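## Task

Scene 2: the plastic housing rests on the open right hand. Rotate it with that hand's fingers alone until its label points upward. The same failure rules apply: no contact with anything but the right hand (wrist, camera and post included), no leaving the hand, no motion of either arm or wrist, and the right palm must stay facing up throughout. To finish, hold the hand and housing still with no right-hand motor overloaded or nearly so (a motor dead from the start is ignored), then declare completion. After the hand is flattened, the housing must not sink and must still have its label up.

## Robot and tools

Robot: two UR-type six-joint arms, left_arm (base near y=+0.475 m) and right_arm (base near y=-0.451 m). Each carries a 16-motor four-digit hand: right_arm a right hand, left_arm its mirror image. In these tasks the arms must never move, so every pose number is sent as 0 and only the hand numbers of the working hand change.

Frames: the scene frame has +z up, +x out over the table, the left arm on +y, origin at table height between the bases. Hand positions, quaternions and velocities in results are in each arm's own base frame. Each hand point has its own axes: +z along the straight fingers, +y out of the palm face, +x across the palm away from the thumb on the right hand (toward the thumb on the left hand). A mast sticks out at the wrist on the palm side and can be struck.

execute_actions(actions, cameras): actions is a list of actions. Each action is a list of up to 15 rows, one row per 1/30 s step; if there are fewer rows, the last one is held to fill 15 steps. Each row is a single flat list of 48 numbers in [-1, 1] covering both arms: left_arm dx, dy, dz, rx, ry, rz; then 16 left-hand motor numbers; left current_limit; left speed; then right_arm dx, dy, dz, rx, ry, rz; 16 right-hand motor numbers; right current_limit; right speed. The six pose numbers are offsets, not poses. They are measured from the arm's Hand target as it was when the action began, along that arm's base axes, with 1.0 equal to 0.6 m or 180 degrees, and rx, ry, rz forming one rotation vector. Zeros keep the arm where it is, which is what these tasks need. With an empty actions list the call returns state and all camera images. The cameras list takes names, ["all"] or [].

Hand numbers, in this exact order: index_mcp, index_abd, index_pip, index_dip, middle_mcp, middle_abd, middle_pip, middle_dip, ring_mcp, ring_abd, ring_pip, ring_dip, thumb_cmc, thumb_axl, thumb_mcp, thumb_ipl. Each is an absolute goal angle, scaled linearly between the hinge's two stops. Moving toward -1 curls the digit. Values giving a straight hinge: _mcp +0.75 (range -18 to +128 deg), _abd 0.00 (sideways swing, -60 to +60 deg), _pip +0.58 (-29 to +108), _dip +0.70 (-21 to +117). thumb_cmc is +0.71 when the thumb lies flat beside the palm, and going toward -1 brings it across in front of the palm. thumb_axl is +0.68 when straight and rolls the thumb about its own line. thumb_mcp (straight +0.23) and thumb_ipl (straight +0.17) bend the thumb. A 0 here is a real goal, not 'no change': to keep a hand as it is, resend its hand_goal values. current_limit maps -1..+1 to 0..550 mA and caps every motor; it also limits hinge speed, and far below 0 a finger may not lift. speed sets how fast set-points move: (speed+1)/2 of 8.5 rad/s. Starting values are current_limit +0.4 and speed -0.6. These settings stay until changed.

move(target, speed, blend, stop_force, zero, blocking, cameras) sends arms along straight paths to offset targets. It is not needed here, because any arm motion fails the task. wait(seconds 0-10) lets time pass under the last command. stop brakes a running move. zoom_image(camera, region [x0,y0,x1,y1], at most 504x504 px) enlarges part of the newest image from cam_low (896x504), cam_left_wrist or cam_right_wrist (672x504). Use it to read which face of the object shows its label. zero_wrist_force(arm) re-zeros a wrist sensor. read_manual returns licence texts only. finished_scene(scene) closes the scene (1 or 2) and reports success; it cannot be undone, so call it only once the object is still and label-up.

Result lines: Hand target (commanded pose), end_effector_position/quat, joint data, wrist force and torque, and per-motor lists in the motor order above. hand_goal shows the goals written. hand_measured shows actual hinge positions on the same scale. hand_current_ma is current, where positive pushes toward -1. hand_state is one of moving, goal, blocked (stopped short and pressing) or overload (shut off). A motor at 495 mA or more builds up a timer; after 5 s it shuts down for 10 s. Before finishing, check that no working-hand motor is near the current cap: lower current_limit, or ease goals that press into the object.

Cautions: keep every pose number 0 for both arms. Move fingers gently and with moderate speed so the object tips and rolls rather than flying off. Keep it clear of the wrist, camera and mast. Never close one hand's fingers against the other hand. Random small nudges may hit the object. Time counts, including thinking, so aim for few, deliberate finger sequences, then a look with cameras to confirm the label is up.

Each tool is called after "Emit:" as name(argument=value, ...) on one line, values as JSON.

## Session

Emit:
execute_actions(actions=[])

Emit:
zoom_image(camera="cam_low", region=[465, 80, 605, 165])

Scene clock: 0.00 s.
left_arm: end_effector_position=(+0.3268, +0.2616, +0.2405) hand_goal=(+0.754, +0.000, +0.576, +0.696, +0.754, +0.000, +0.576, +0.696, +0.754, +0.000, +0.576, +0.696, +0.714, +0.678, +0.226, +0.168) hand_measured=(+0.754, +0.000, +0.576, +0.696, +0.754, +0.000, +0.576, +0.696, +0.754, +0.000, +0.576, +0.696, +0.714, +0.678, +0.226, +0.168) hand_current_ma=(+0, +0, +0, +0, +0, +0, +0, +0, +0, +0, +0, +0, +0, +0, +0, +0) hand_state=(goal, goal, goal, goal, goal, goal, goal, goal, goal, goal, goal, goal, goal, goal, goal, goal) hand_current_limit=0.40 hand_speed=-0.60 end_effector_quat_wxyz=(+0.006, -0.232, +0.972, +0.019) | right_arm: end_effector_position=(+0.4715, +0.3745, +0.4083) hand_goal=(+0.754, +0.000, +0.576, +0.696, +0.754, +0.000, +0.576, +0.696, +0.754, +0.000, +0.576, +0.696, -0.104, +0.540, +0.162, +0.106) hand_measured=(+0.762, +0.000, +0.576, +0.696, +0.772, +0.000, +0.584, +0.698, +0.772, +0.000, +0.582, +0.698, -0.094, +0.542, +0.164, +0.108) hand_current_ma=(+2, +0, +0, +0, +10, +0, +2, +0, +10, +0, +1, +0, +3, +0, +0, +0) hand_state=(goal, goal, goal, goal, goal, goal, goal, goal, goal, goal, goal, goal, goal, goal, goal, goal) hand_current_limit=0.40 hand_speed=-0.60 end_effector_quat_wxyz=(+0.335, +0.295, +0.633, +0.633)
Joint positions: left_arm=[3.911 -1.412 -2.034 -1.237 1.598 -1.27] | right_arm=[0.371 -1.189 2.237 -4.216 -1.293 -0.044]
Joint velocities: within noise
Joint torques (N m): no reading
Motor temperatures (°C): left_arm=[34 40 39 41 40 43] | right_arm=[37 39 37 48 46 39]
Wrist force (N): no reading
Wrist torque (N m): no reading
Wrist force, peak (N): no reading
Hand target: left_arm +0.3268, +0.2616, +0.2405; +0.006, -0.232, +0.972, +0.019 | right_arm +0.4715, +0.3745, +0.4083; +0.335, +0.295, +0.633, +0.633
camera_calibration:
cam_left_wrist: T_world_to_cam=[[0.981839, -0.182077, -0.0532946, -0.285649], [-0.0923037, -0.703889, 0.704287, -0.00750693], [-0.165748, -0.686577, -0.707912, 0.527881], [0, 0, 0, 1]] pos_world=[0.367264, 0.305137, 0.363757]
cam_right_wrist: T_world_to_cam=[[0.431549, -0.65282, 0.622569, -0.175558], [-0.347279, -0.757178, -0.553244, 0.620777], [0.832564, 0.0225464, -0.55347, -0.0520437], [0, 0, 0, 1]] pos_world=[0.334675, 0.356604, 0.423933]

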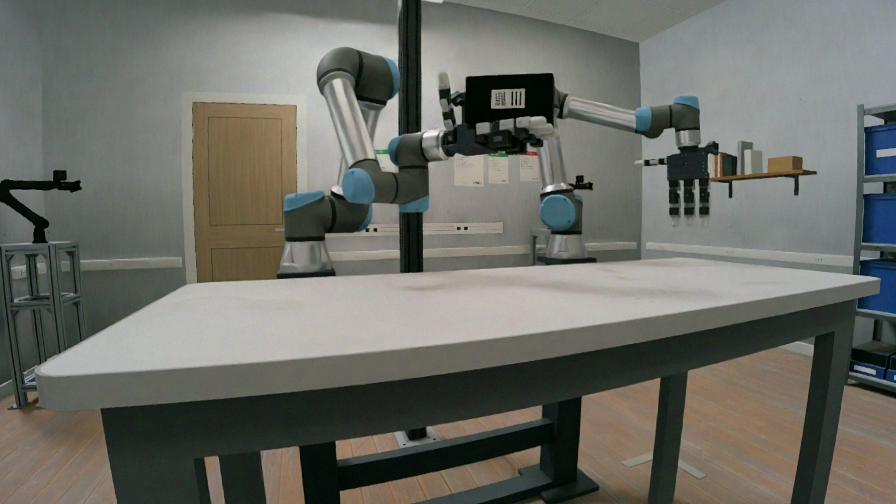

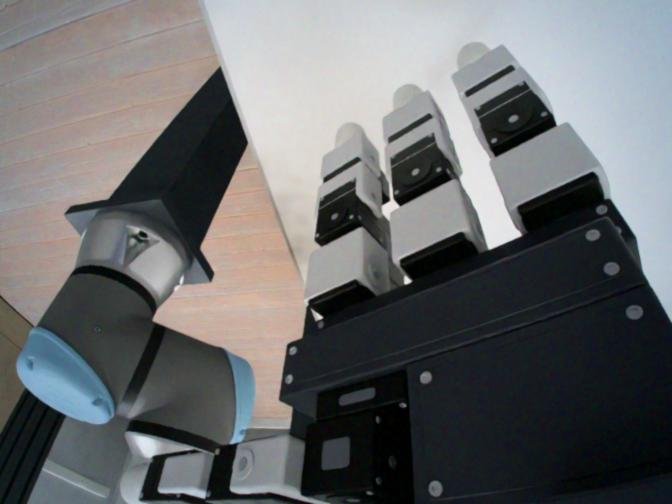

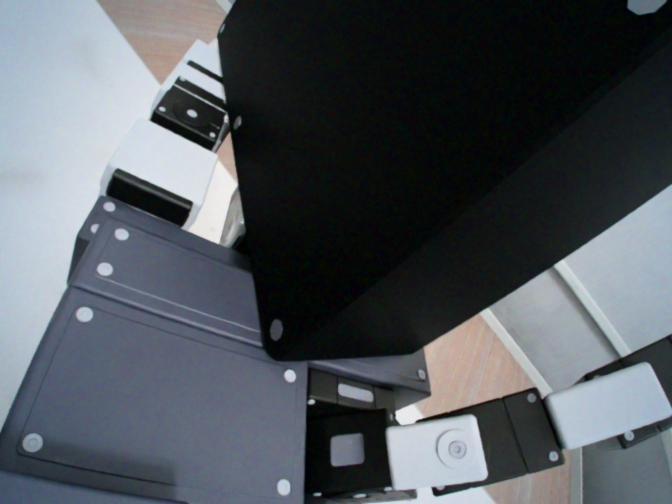

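Scaled by 3.600 from the camera's 896x504 image, which has a finer 1280x720 frame.

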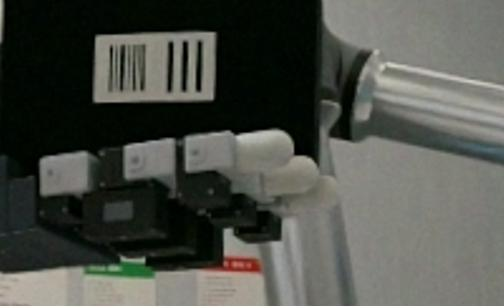

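Emit:
zoom_image(camera="cam_low", region=[420, 60, 600, 170])

Scaled by 2.800 from the camera's 896x504 image, which has a finer 1280x720 frame.

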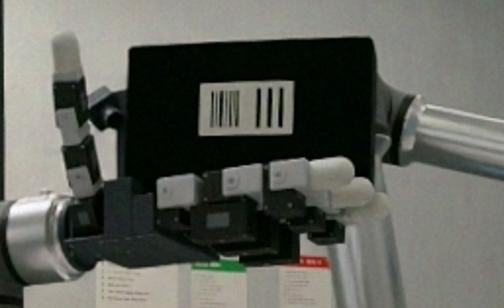

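Emit:
execute_actions(actions=[[[0,0,0,0,0,0,0.754,0,0.576,0.696,0.754,0,0.576,0.696,0.754,0,0.576,0.696,0.714,0.678,0.226,0.168,0.4,-0.6,0,0,0,0,0,0,0.8,0,0.576,0.696,0.72,0,0.576,0.696,0.8,0,0.576,0.696,-0.104,0.54,0.162,0.106,0.6,-0.94]],[[0,0,0,0,0,0,0.754,0,0.576,0.696,0.754,0,0.576,0.696,0.754,0,0.576,0.696,0.714,0.678,0.226,0.168,0.4,-0.6,0,0,0,0,0,0,0.8,0.25,0.576,0.696,0.72,0.25,0.576,0.696,0.8,0.25,0.576,0.696,-0.104,0.54,0.162,0.106,0.6,-0.94]]], cameras=["cam_right_wrist","cam_low"])

Emit:
zoom_image(camera="cam_low", region=[420, 60, 600, 170])

Scene clock: 46.97 s.
left_arm: end_effector_position=(+0.3268, +0.2616, +0.2405) hand_goal=(+0.754, +0.000, +0.576, +0.696, +0.754, +0.000, +0.576, +0.696, +0.754, +0.000, +0.576, +0.696, +0.714, +0.678, +0.226, +0.168) hand_measured=(+0.754, +0.000, +0.576, +0.696, +0.754, +0.000, +0.576, +0.696, +0.754, +0.000, +0.576, +0.696, +0.714, +0.678, +0.224, +0.168) hand_current_ma=(-1, +0, +1, +0, -1, +0, +1, +0, -1, +0, +1, +0, +0, -1, -6, -1) hand_state=(goal, goal, goal, goal, goal, goal, goal, goal, goal, goal, goal, goal, goal, goal, goal, goal) hand_current_limit=0.40 hand_speed=-0.60 end_effector_quat_wxyz=(+0.006, -0.232, +0.972, +0.019) | right_arm: end_effector_position=(+0.4715, +0.3745, +0.4083) hand_goal=(+0.800, +0.250, +0.576, +0.696, +0.720, +0.250, +0.576, +0.696, +0.800, +0.250, +0.576, +0.696, -0.104, +0.540, +0.162, +0.106) hand_measured=(+0.806, +0.246, +0.576, +0.696, +0.772, +0.244, +0.590, +0.700, +0.808, +0.246, +0.582, +0.698, -0.094, +0.542, +0.164, +0.108) hand_current_ma=(+2, +0, +0, +0, +63, -1, +5, +1, +2, +0, +1, +0, +3, +0, +0, +0) hand_state=(goal, goal, goal, goal, blocked, goal, goal, goal, goal, goal, goal, goal, goal, goal, goal, goal) hand_current_limit=0.60 hand_speed=-0.94 end_effector_quat_wxyz=(+0.335, +0.295, +0.633, +0.633)
Joint positions: left_arm=[3.911 -1.412 -2.034 -1.237 1.598 -1.27] | right_arm=[0.371 -1.189 2.237 -4.216 -1.293 -0.044]
Joint torques (N m): left_arm=[-1.4 18.92 24.9 3.08 0.51 0.51] | right_arm=[4.04 -22.71 -5.19 -3.94 -2.22 -2.75]
Wrist force (N): left_arm=[-0.1 0.0 0.1] | right_arm=[-0.1 0.4 -0.2]
Wrist torque (N m): left_arm=[-0.01 0.01 0.00] | right_arm=[0.05 0.02 0.04]
Wrist force, peak (N): left_arm=[0.1 0.0 0.6] | right_arm=[0.3 0.7 -0.1]
Hand target: left_arm +0.3268, +0.2616, +0.2405; +0.006, -0.232, +0.972, +0.019 | right_arm +0.4715, +0.3745, +0.4083; +0.335, +0.295, +0.633, +0.633
Off the commanded pose: left_arm 0.000 m, 0 deg | right_arm 0.000 m, 0 deg.
Step readings (end_effector_position of left_arm | right_arm):
0: (+0.3268, +0.2616, +0.2405) | (+0.4715, +0.3745, +0.4083)
1: (+0.3268, +0.2616, +0.2405) | (+0.4715, +0.3745, +0.4083)
2: (+0.3268, +0.2616, +0.2405) | (+0.4715, +0.3745, +0.4083)
4: (+0.3268, +0.2616, +0.2405) | (+0.4715, +0.3745, +0.4083)
8: (+0.3268, +0.2616, +0.2405) | (+0.4715, +0.3745, +0.4083)
15: (+0.3268, +0.2616, +0.2405) | (+0.4715, +0.3745, +0.4083)
16: (+0.3268, +0.2616, +0.2405) | (+0.4715, +0.3745, +0.4083)
17: (+0.3268, +0.2616, +0.2405) | (+0.4715, +0.3745, +0.4083)
19: (+0.3268, +0.2616, +0.2405) | (+0.4715, +0.3745, +0.4083)
23: (+0.3268, +0.2616, +0.2405) | (+0.4715, +0.3745, +0.4083)
30: (+0.3268, +0.2616, +0.2405) | (+0.4715, +0.3745, +0.4083)
camera_calibration:
cam_right_wrist: T_world_to_cam=[[0.431549, -0.65282, 0.622569, -0.175558], [-0.347279, -0.757178, -0.553244, 0.620777], [0.832564, 0.0225464, -0.55347, -0.0520437], [0, 0, 0, 1]] pos_world=[0.334675, 0.356604, 0.423933]
Images, in order (width x height): cam_low 896x504, cam_right_wrist 672x504.

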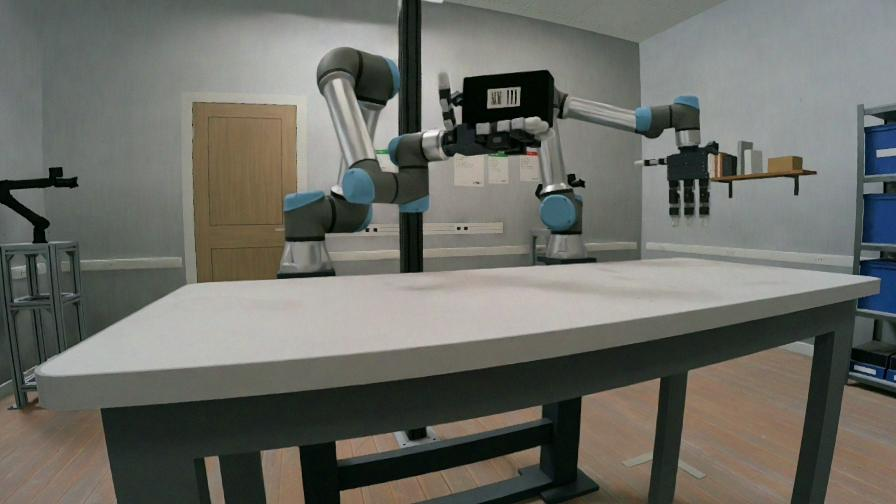

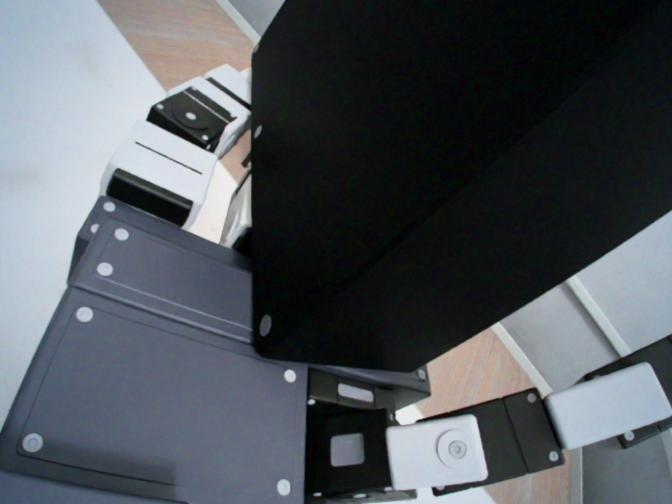

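Scaled by 2.800 from the camera's 896x504 image, which has a finer 1280x720 frame.

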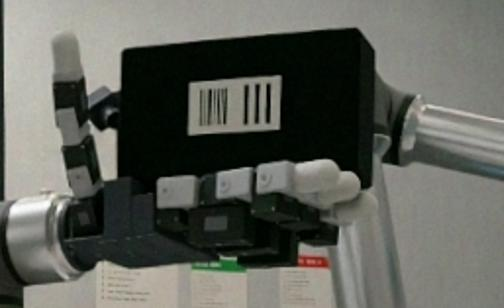

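Emit:
execute_actions(actions=[[[0,0,0,0,0,0,0.754,0,0.576,0.696,0.754,0,0.576,0.696,0.754,0,0.576,0.696,0.714,0.678,0.226,0.168,0.4,-0.6,0,0,0,0,0,0,0.8,0.62,0.576,0.696,0.72,0.62,0.576,0.696,0.8,0.62,0.576,0.696,-0.104,0.54,0.162,0.106,0.6,-0.95]],[[0,0,0,0,0,0,0.754,0,0.576,0.696,0.754,0,0.576,0.696,0.754,0,0.576,0.696,0.714,0.678,0.226,0.168,0.4,-0.6,0,0,0,0,0,0,0.8,0.62,0.576,0.696,0.72,0.62,0.576,0.696,0.8,0.62,0.576,0.696,-0.104,0.54,0.162,0.106,0.6,-0.95]]], cameras=["cam_right_wrist","cam_low"])

Emit:
zoom_image(camera="cam_low", region=[420, 60, 600, 170])

Scene clock: 60.00 s.
left_arm: end_effector_position=(+0.3268, +0.2616, +0.2405) hand_goal=(+0.754, +0.000, +0.576, +0.696, +0.754, +0.000, +0.576, +0.696, +0.754, +0.000, +0.576, +0.696, +0.714, +0.678, +0.226, +0.168) hand_measured=(+0.754, +0.000, +0.576, +0.696, +0.754, +0.000, +0.576, +0.696, +0.754, +0.000, +0.576, +0.696, +0.714, +0.678, +0.224, +0.168) hand_current_ma=(-1, +0, +1, +0, -1, +0, +1, +0, -1, +0, +1, +0, +0, -1, -6, -1) hand_state=(goal, goal, goal, goal, goal, goal, goal, goal, goal, goal, goal, goal, goal, goal, goal, goal) hand_current_limit=0.40 hand_speed=-0.60 end_effector_quat_wxyz=(+0.006, -0.232, +0.972, +0.019) | right_arm: end_effector_position=(+0.4715, +0.3745, +0.4083) hand_goal=(+0.800, +0.620, +0.576, +0.696, +0.720, +0.620, +0.576, +0.696, +0.800, +0.620, +0.576, +0.696, -0.104, +0.540, +0.162, +0.106) hand_measured=(+0.806, +0.616, +0.576, +0.696, +0.772, +0.614, +0.590, +0.700, +0.808, +0.616, +0.582, +0.698, -0.094, +0.542, +0.164, +0.108) hand_current_ma=(+2, +0, +0, +0, +63, -1, +5, +1, +2, +0, +1, +0, +3, +0, +0, +0) hand_state=(goal, goal, goal, goal, blocked, goal, goal, goal, goal, goal, goal, goal, goal, goal, goal, goal) hand_current_limit=0.60 hand_speed=-0.95 end_effector_quat_wxyz=(+0.335, +0.295, +0.633, +0.633)
Joint positions: left_arm=[3.911 -1.412 -2.034 -1.237 1.598 -1.27] | right_arm=[0.371 -1.189 2.237 -4.216 -1.293 -0.044]
Joint torques (N m): left_arm=[-1.83 19.95 24.16 3.49 0.69 0.38] | right_arm=[4.18 -22.87 -4.76 -4.14 -2.11 -2.54]
Wrist force (N): left_arm=[0.1 0.0 0.1] | right_arm=[0.1 0.3 -0.4]
Wrist torque (N m): left_arm=[-0.01 -0.02 0.02] | right_arm=[0.02 0.00 0.10]
Wrist force, peak (N): left_arm=[-0.1 0.1 0.5] | right_arm=[0.1 0.6 -0.3]
Hand target: left_arm +0.3268, +0.2616, +0.2405; +0.006, -0.232, +0.972, +0.019 | right_arm +0.4715, +0.3745, +0.4083; +0.335, +0.295, +0.633, +0.633
Off the commanded pose: left_arm 0.000 m, 0 deg | right_arm 0.000 m, 0 deg.
Step readings (end_effector_position of left_arm | right_arm):
0: (+0.3268, +0.2616, +0.2405) | (+0.4715, +0.3745, +0.4083)
1: (+0.3268, +0.2616, +0.2405) | (+0.4715, +0.3745, +0.4083)
2: (+0.3268, +0.2616, +0.2405) | (+0.4715, +0.3745, +0.4083)
4: (+0.3268, +0.2616, +0.2405) | (+0.4715, +0.3745, +0.4083)
8: (+0.3268, +0.2616, +0.2405) | (+0.4715, +0.3745, +0.4083)
15: (+0.3268, +0.2616, +0.2405) | (+0.4715, +0.3745, +0.4083)
16: (+0.3268, +0.2616, +0.2405) | (+0.4715, +0.3745, +0.4083)
17: (+0.3268, +0.2616, +0.2405) | (+0.4715, +0.3745, +0.4083)
19: (+0.3268, +0.2616, +0.2405) | (+0.4715, +0.3745, +0.4083)
23: (+0.3268, +0.2616, +0.2405) | (+0.4715, +0.3745, +0.4083)
30: (+0.3268, +0.2616, +0.2405) | (+0.4715, +0.3745, +0.4083)
camera_calibration:
cam_right_wrist: T_world_to_cam=[[0.431549, -0.65282, 0.622569, -0.175558], [-0.347279, -0.757178, -0.553244, 0.620777], [0.832564, 0.0225464, -0.55347, -0.0520437], [0, 0, 0, 1]] pos_world=[0.334675, 0.356604, 0.423933]
Images, in order (width x height): cam_low 896x504, cam_right_wrist 672x504.

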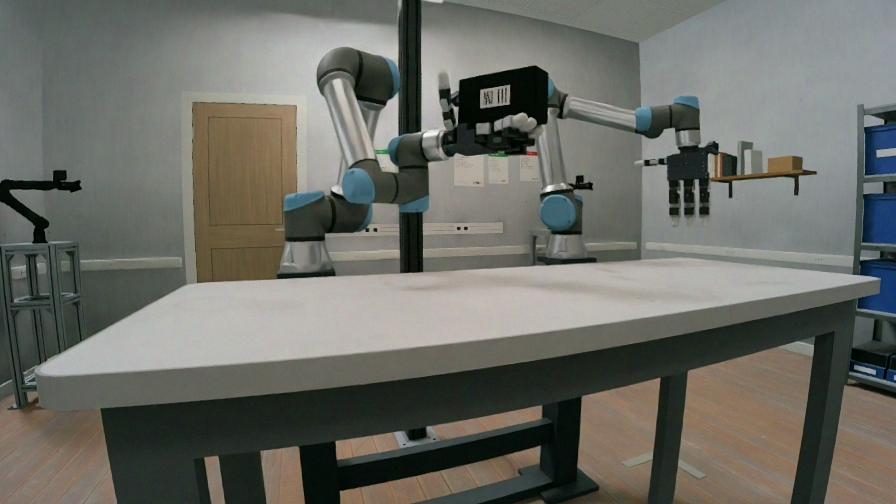

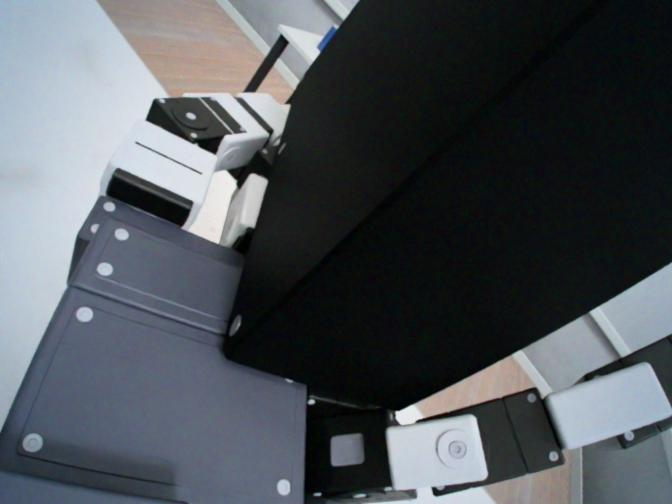

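Scaled by 2.800 from the camera's 896x504 image, which has a finer 1280x720 frame.

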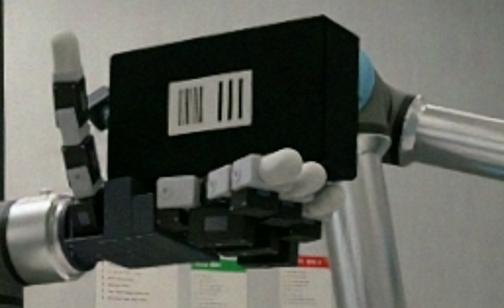

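Emit:
execute_actions(actions=[[[0,0,0,0,0,0,0.754,0,0.576,0.696,0.754,0,0.576,0.696,0.754,0,0.576,0.696,0.714,0.678,0.226,0.168,0.4,-0.6,0,0,0,0,0,0,0.754,0.62,0.576,0.696,0.754,0.62,0.576,0.696,0.754,0.62,0.576,0.696,-0.104,0.54,0.162,0.106,0.6,-0.95]],[[0,0,0,0,0,0,0.754,0,0.576,0.696,0.754,0,0.576,0.696,0.754,0,0.576,0.696,0.714,0.678,0.226,0.168,0.4,-0.6,0,0,0,0,0,0,0.754,0.62,0.85,0.696,0.754,0.62,0.85,0.696,0.754,0.62,0.85,0.696,-0.104,0.54,0.162,0.106,0.6,-0.95]]], cameras=["cam_right_wrist","cam_low"])

Emit:
zoom_image(camera="cam_low", region=[420, 60, 600, 170])

Scene clock: 87.43 s.
left_arm: end_effector_position=(+0.3268, +0.2616, +0.2405) hand_goal=(+0.754, +0.000, +0.576, +0.696, +0.754, +0.000, +0.576, +0.696, +0.754, +0.000, +0.576, +0.696, +0.714, +0.678, +0.226, +0.168) hand_measured=(+0.754, +0.000, +0.576, +0.696, +0.754, +0.000, +0.576, +0.696, +0.754, +0.000, +0.576, +0.696, +0.714, +0.678, +0.224, +0.168) hand_current_ma=(-1, +0, +1, +0, -1, +0, +1, +0, -1, +0, +1, +0, +0, -1, -6, -1) hand_state=(goal, goal, goal, goal, goal, goal, goal, goal, goal, goal, goal, goal, goal, goal, goal, goal) hand_current_limit=0.40 hand_speed=-0.60 end_effector_quat_wxyz=(+0.006, -0.232, +0.972, +0.019) | right_arm: end_effector_position=(+0.4715, +0.3745, +0.4083) hand_goal=(+0.754, +0.620, +0.850, +0.696, +0.754, +0.620, +0.850, +0.696, +0.754, +0.620, +0.850, +0.696, -0.104, +0.540, +0.162, +0.106) hand_measured=(+0.782, +0.618, +0.848, +0.696, +0.778, +0.598, +0.820, +0.696, +0.752, +0.602, +0.832, +0.696, -0.094, +0.542, +0.164, +0.108) hand_current_ma=(+21, +0, +0, +0, +15, -10, -19, +0, +0, -7, -9, +0, +3, +0, +0, +0) hand_state=(blocked, goal, goal, goal, blocked, blocked, blocked, goal, goal, goal, goal, goal, goal, goal, goal, goal) hand_current_limit=0.60 hand_speed=-0.95 end_effector_quat_wxyz=(+0.335, +0.295, +0.633, +0.633)
Joint positions: left_arm=[3.911 -1.412 -2.034 -1.237 1.598 -1.27] | right_arm=[0.371 -1.189 2.237 -4.216 -1.293 -0.044]
Joint torques (N m): left_arm=[-2.13 21.87 25.65 4.17 1.01 0.7] | right_arm=[2.93 -24.54 -3.79 -4.22 -2.22 -1.78]
Wrist force (N): left_arm=[-0.1 -0.1 -0.1] | right_arm=[-0.2 0.1 0.1]
Wrist torque (N m): left_arm=[0.00 0.01 0.00] | right_arm=[-0.03 0.02 0.08]
Wrist force, peak (N): left_arm=[0.0 0.5 -0.2] | right_arm=[0.5 0.4 -0.5]
Hand target: left_arm +0.3268, +0.2616, +0.2405; +0.006, -0.232, +0.972, +0.019 | right_arm +0.4715, +0.3745, +0.4083; +0.335, +0.295, +0.633, +0.633
Off the commanded pose: left_arm 0.000 m, 0 deg | right_arm 0.000 m, 0 deg.
Step readings (end_effector_position of left_arm | right_arm):
0: (+0.3268, +0.2616, +0.2405) | (+0.4715, +0.3745, +0.4083)
1: (+0.3268, +0.2616, +0.2405) | (+0.4715, +0.3745, +0.4083)
2: (+0.3268, +0.2616, +0.2405) | (+0.4715, +0.3745, +0.4083)
4: (+0.3268, +0.2616, +0.2405) | (+0.4715, +0.3745, +0.4083)
8: (+0.3268, +0.2616, +0.2405) | (+0.4715, +0.3745, +0.4083)
15: (+0.3268, +0.2616, +0.2405) | (+0.4715, +0.3745, +0.4083)
16: (+0.3268, +0.2616, +0.2405) | (+0.4715, +0.3745, +0.4083)
17: (+0.3268, +0.2616, +0.2405) | (+0.4715, +0.3745, +0.4083)
19: (+0.3268, +0.2616, +0.2405) | (+0.4715, +0.3745, +0.4083)
23: (+0.3268, +0.2616, +0.2405) | (+0.4715, +0.3745, +0.4083)
30: (+0.3268, +0.2616, +0.2405) | (+0.4715, +0.3745, +0.4083)
camera_calibration:
cam_right_wrist: T_world_to_cam=[[0.431549, -0.65282, 0.622569, -0.175558], [-0.347279, -0.757178, -0.553244, 0.620777], [0.832564, 0.0225464, -0.55347, -0.0520437], [0, 0, 0, 1]] pos_world=[0.334675, 0.356604, 0.423933]
Images, in order (width x height): cam_low 896x504, cam_right_wrist 672x504.

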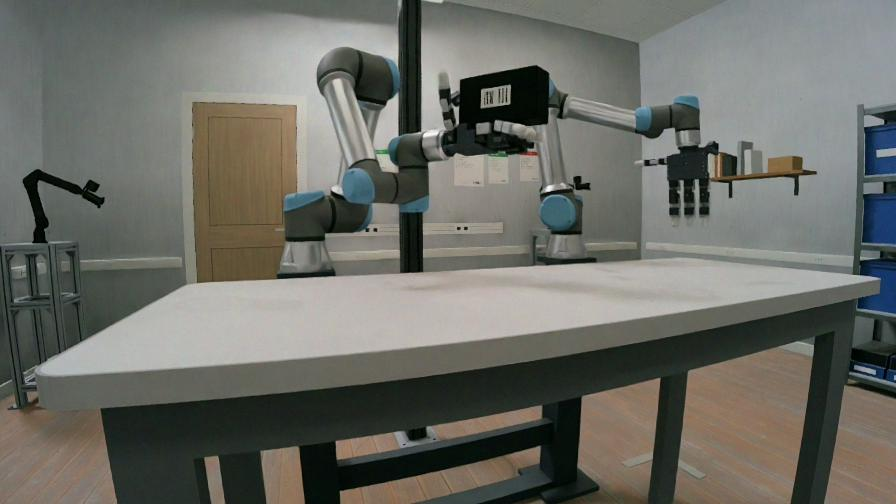

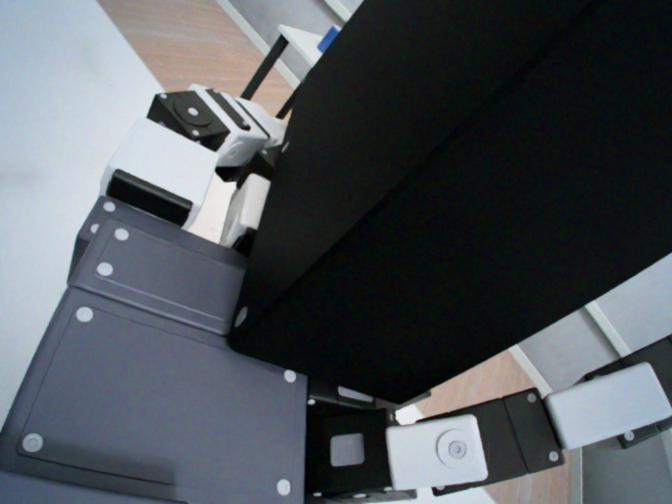

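Scaled by 2.800 from the camera's 896x504 image, which has a finer 1280x720 frame.

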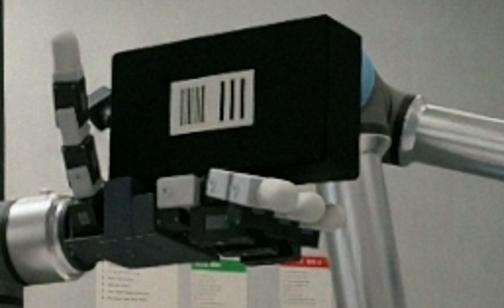

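Emit:
execute_actions(actions=[[[0,0,0,0,0,0,0.754,0,0.576,0.696,0.754,0,0.576,0.696,0.754,0,0.576,0.696,0.714,0.678,0.226,0.168,0.4,-0.6,0,0,0,0,0,0,0.754,-0.62,1,0.696,0.754,-0.62,1,0.696,0.754,-0.62,1,0.696,-0.104,0.54,0.162,0.106,0.6,-0.93]],[[0,0,0,0,0,0,0.754,0,0.576,0.696,0.754,0,0.576,0.696,0.754,0,0.576,0.696,0.714,0.678,0.226,0.168,0.4,-0.6,0,0,0,0,0,0,0.754,-0.62,1,0.696,0.754,-0.62,1,0.696,0.754,-0.62,1,0.696,-0.104,0.54,0.162,0.106,0.6,-0.93]],[[0,0,0,0,0,0,0.754,0,0.576,0.696,0.754,0,0.576,0.696,0.754,0,0.576,0.696,0.714,0.678,0.226,0.168,0.4,-0.6,0,0,0,0,0,0,0.754,-0.62,1,0.696,0.754,-0.62,1,0.696,0.754,-0.62,1,0.696,-0.104,0.54,0.162,0.106,0.6,-0.93]],[[0,0,0,0,0,0,0.754,0,0.576,0.696,0.754,0,0.576,0.696,0.754,0,0.576,0.696,0.714,0.678,0.226,0.168,0.4,-0.6,0,0,0,0,0,0,0.754,-0.62,1,0.696,0.754,-0.62,1,0.696,0.754,-0.62,1,0.696,-0.104,0.54,0.162,0.106,0.6,-0.93]],[[0,0,0,0,0,0,0.754,0,0.576,0.696,0.754,0,0.576,0.696,0.754,0,0.576,0.696,0.714,0.678,0.226,0.168,0.4,-0.6,0,0,0,0,0,0,0.754,-0.62,1,0.696,0.754,-0.62,1,0.696,0.754,-0.62,1,0.696,-0.104,0.54,0.162,0.106,0.6,-0.93]]], cameras=["cam_low","cam_right_wrist"])

Emit:
zoom_image(camera="cam_low", region=[420, 60, 600, 170])

Scene clock: 132.00 s.
left_arm: end_effector_position=(+0.3268, +0.2616, +0.2405) hand_goal=(+0.754, +0.000, +0.576, +0.696, +0.754, +0.000, +0.576, +0.696, +0.754, +0.000, +0.576, +0.696, +0.714, +0.678, +0.226, +0.168) hand_measured=(+0.754, +0.000, +0.576, +0.696, +0.754, +0.000, +0.576, +0.696, +0.754, +0.000, +0.576, +0.696, +0.714, +0.678, +0.224, +0.168) hand_current_ma=(-1, +0, +1, +0, -1, +0, +1, +0, -1, +0, +1, +0, +0, -1, -6, -1) hand_state=(goal, goal, goal, goal, goal, goal, goal, goal, goal, goal, goal, goal, goal, goal, goal, goal) hand_current_limit=0.40 hand_speed=-0.60 end_effector_quat_wxyz=(+0.006, -0.232, +0.972, +0.019) | right_arm: end_effector_position=(+0.4715, +0.3745, +0.4083) hand_goal=(+0.754, -0.620, +1.000, +0.696, +0.754, -0.620, +1.000, +0.696, +0.754, -0.620, +1.000, +0.696, -0.104, +0.540, +0.162, +0.106) hand_measured=(+0.774, -0.574, +1.000, +0.696, +0.778, -0.568, +1.000, +0.696, +0.762, -0.618, +1.000, +0.696, -0.094, +0.542, +0.164, +0.108) hand_current_ma=(+12, +35, +0, +0, +15, +45, +0, +0, +2, +0, +0, +0, +3, +0, +0, +0) hand_state=(blocked, blocked, goal, goal, blocked, blocked, goal, goal, goal, goal, goal, goal, goal, goal, goal, goal) hand_current_limit=0.60 hand_speed=-0.93 end_effector_quat_wxyz=(+0.335, +0.295, +0.633, +0.633)
Joint positions: left_arm=[3.911 -1.412 -2.034 -1.237 1.598 -1.27] | right_arm=[0.371 -1.189 2.237 -4.216 -1.293 -0.044]
Joint torques (N m): left_arm=[-2.64 22.56 27.7 4.25 1.49 0.92] | right_arm=[4.57 -24.78 -4.59 -3.97 -2.09 -0.91]
Wrist force (N): left_arm=[0.2 0.2 -0.2] | right_arm=[0.0 0.2 -0.3]
Wrist torque (N m): left_arm=[0.04 -0.03 0.02] | right_arm=[0.01 0.01 -0.01]
Wrist force, peak (N): left_arm=[0.2 0.3 -0.4] | right_arm=[0.4 0.6 -0.4]
Hand target: left_arm +0.3268, +0.2616, +0.2405; +0.006, -0.232, +0.972, +0.019 | right_arm +0.4715, +0.3745, +0.4083; +0.335, +0.295, +0.633, +0.633
Off the commanded pose: left_arm 0.000 m, 0 deg | right_arm 0.000 m, 0 deg.
Step readings (end_effector_position of left_arm | right_arm):
0: (+0.3268, +0.2616, +0.2405) | (+0.4715, +0.3745, +0.4083)
1: (+0.3268, +0.2616, +0.2405) | (+0.4715, +0.3745, +0.4083)
2: (+0.3268, +0.2616, +0.2405) | (+0.4715, +0.3745, +0.4083)
4: (+0.3268, +0.2616, +0.2405) | (+0.4715, +0.3745, +0.4083)
8: (+0.3268, +0.2616, +0.2405) | (+0.4715, +0.3745, +0.4083)
15: (+0.3268, +0.2616, +0.2405) | (+0.4715, +0.3745, +0.4083)
16: (+0.3268, +0.2616, +0.2405) | (+0.4715, +0.3745, +0.4083)
17: (+0.3268, +0.2616, +0.2405) | (+0.4715, +0.3745, +0.4083)
19: (+0.3268, +0.2616, +0.2405) | (+0.4715, +0.3745, +0.4083)
23: (+0.3268, +0.2616, +0.2405) | (+0.4715, +0.3745, +0.4083)
30: (+0.3268, +0.2616, +0.2405) | (+0.4715, +0.3745, +0.4083)
31: (+0.3268, +0.2616, +0.2405) | (+0.4715, +0.3745, +0.4083)
32: (+0.3268, +0.2616, +0.2405) | (+0.4715, +0.3745, +0.4083)
34: (+0.3268, +0.2616, +0.2405) | (+0.4715, +0.3745, +0.4083)
38: (+0.3268, +0.2616, +0.2405) | (+0.4715, +0.3745, +0.4083)
45: (+0.3268, +0.2616, +0.2405) | (+0.4715, +0.3745, +0.4083)
46: (+0.3268, +0.2616, +0.2405) | (+0.4715, +0.3745, +0.4083)
47: (+0.3268, +0.2616, +0.2405) | (+0.4715, +0.3745, +0.4083)
49: (+0.3268, +0.2616, +0.2405) | (+0.4715, +0.3745, +0.4083)
53: (+0.3268, +0.2616, +0.2405) | (+0.4715, +0.3745, +0.4083)
60: (+0.3268, +0.2616, +0.2405) | (+0.4715, +0.3745, +0.4083)
61: (+0.3268, +0.2616, +0.2405) | (+0.4715, +0.3745, +0.4083)
62: (+0.3268, +0.2616, +0.2405) | (+0.4715, +0.3745, +0.4083)
64: (+0.3268, +0.2616, +0.2405) | (+0.4715, +0.3745, +0.4083)
68: (+0.3268, +0.2616, +0.2405) | (+0.4715, +0.3745, +0.4083)
75: (+0.3268, +0.2616, +0.2405) | (+0.4715, +0.3745, +0.4083)
camera_calibration:
cam_right_wrist: T_world_to_cam=[[0.431549, -0.65282, 0.622569, -0.175558], [-0.347279, -0.757178, -0.553244, 0.620777], [0.832564, 0.0225464, -0.55347, -0.0520437], [0, 0, 0, 1]] pos_world=[0.334675, 0.356604, 0.423933]
Images, in order (width x height): cam_low 896x504, cam_right_wrist 672x504.

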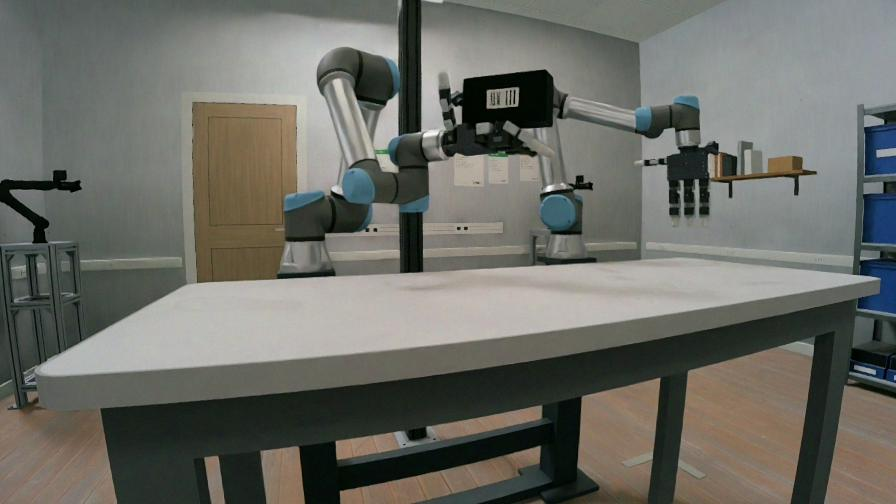

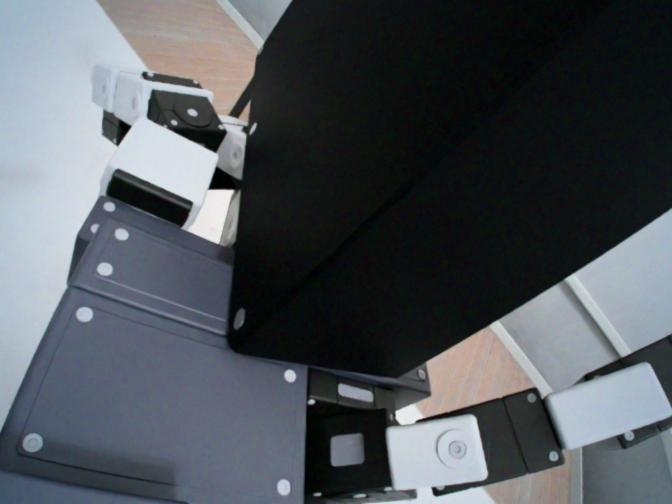

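Scaled by 2.800 from the camera's 896x504 image, which has a finer 1280x720 frame.

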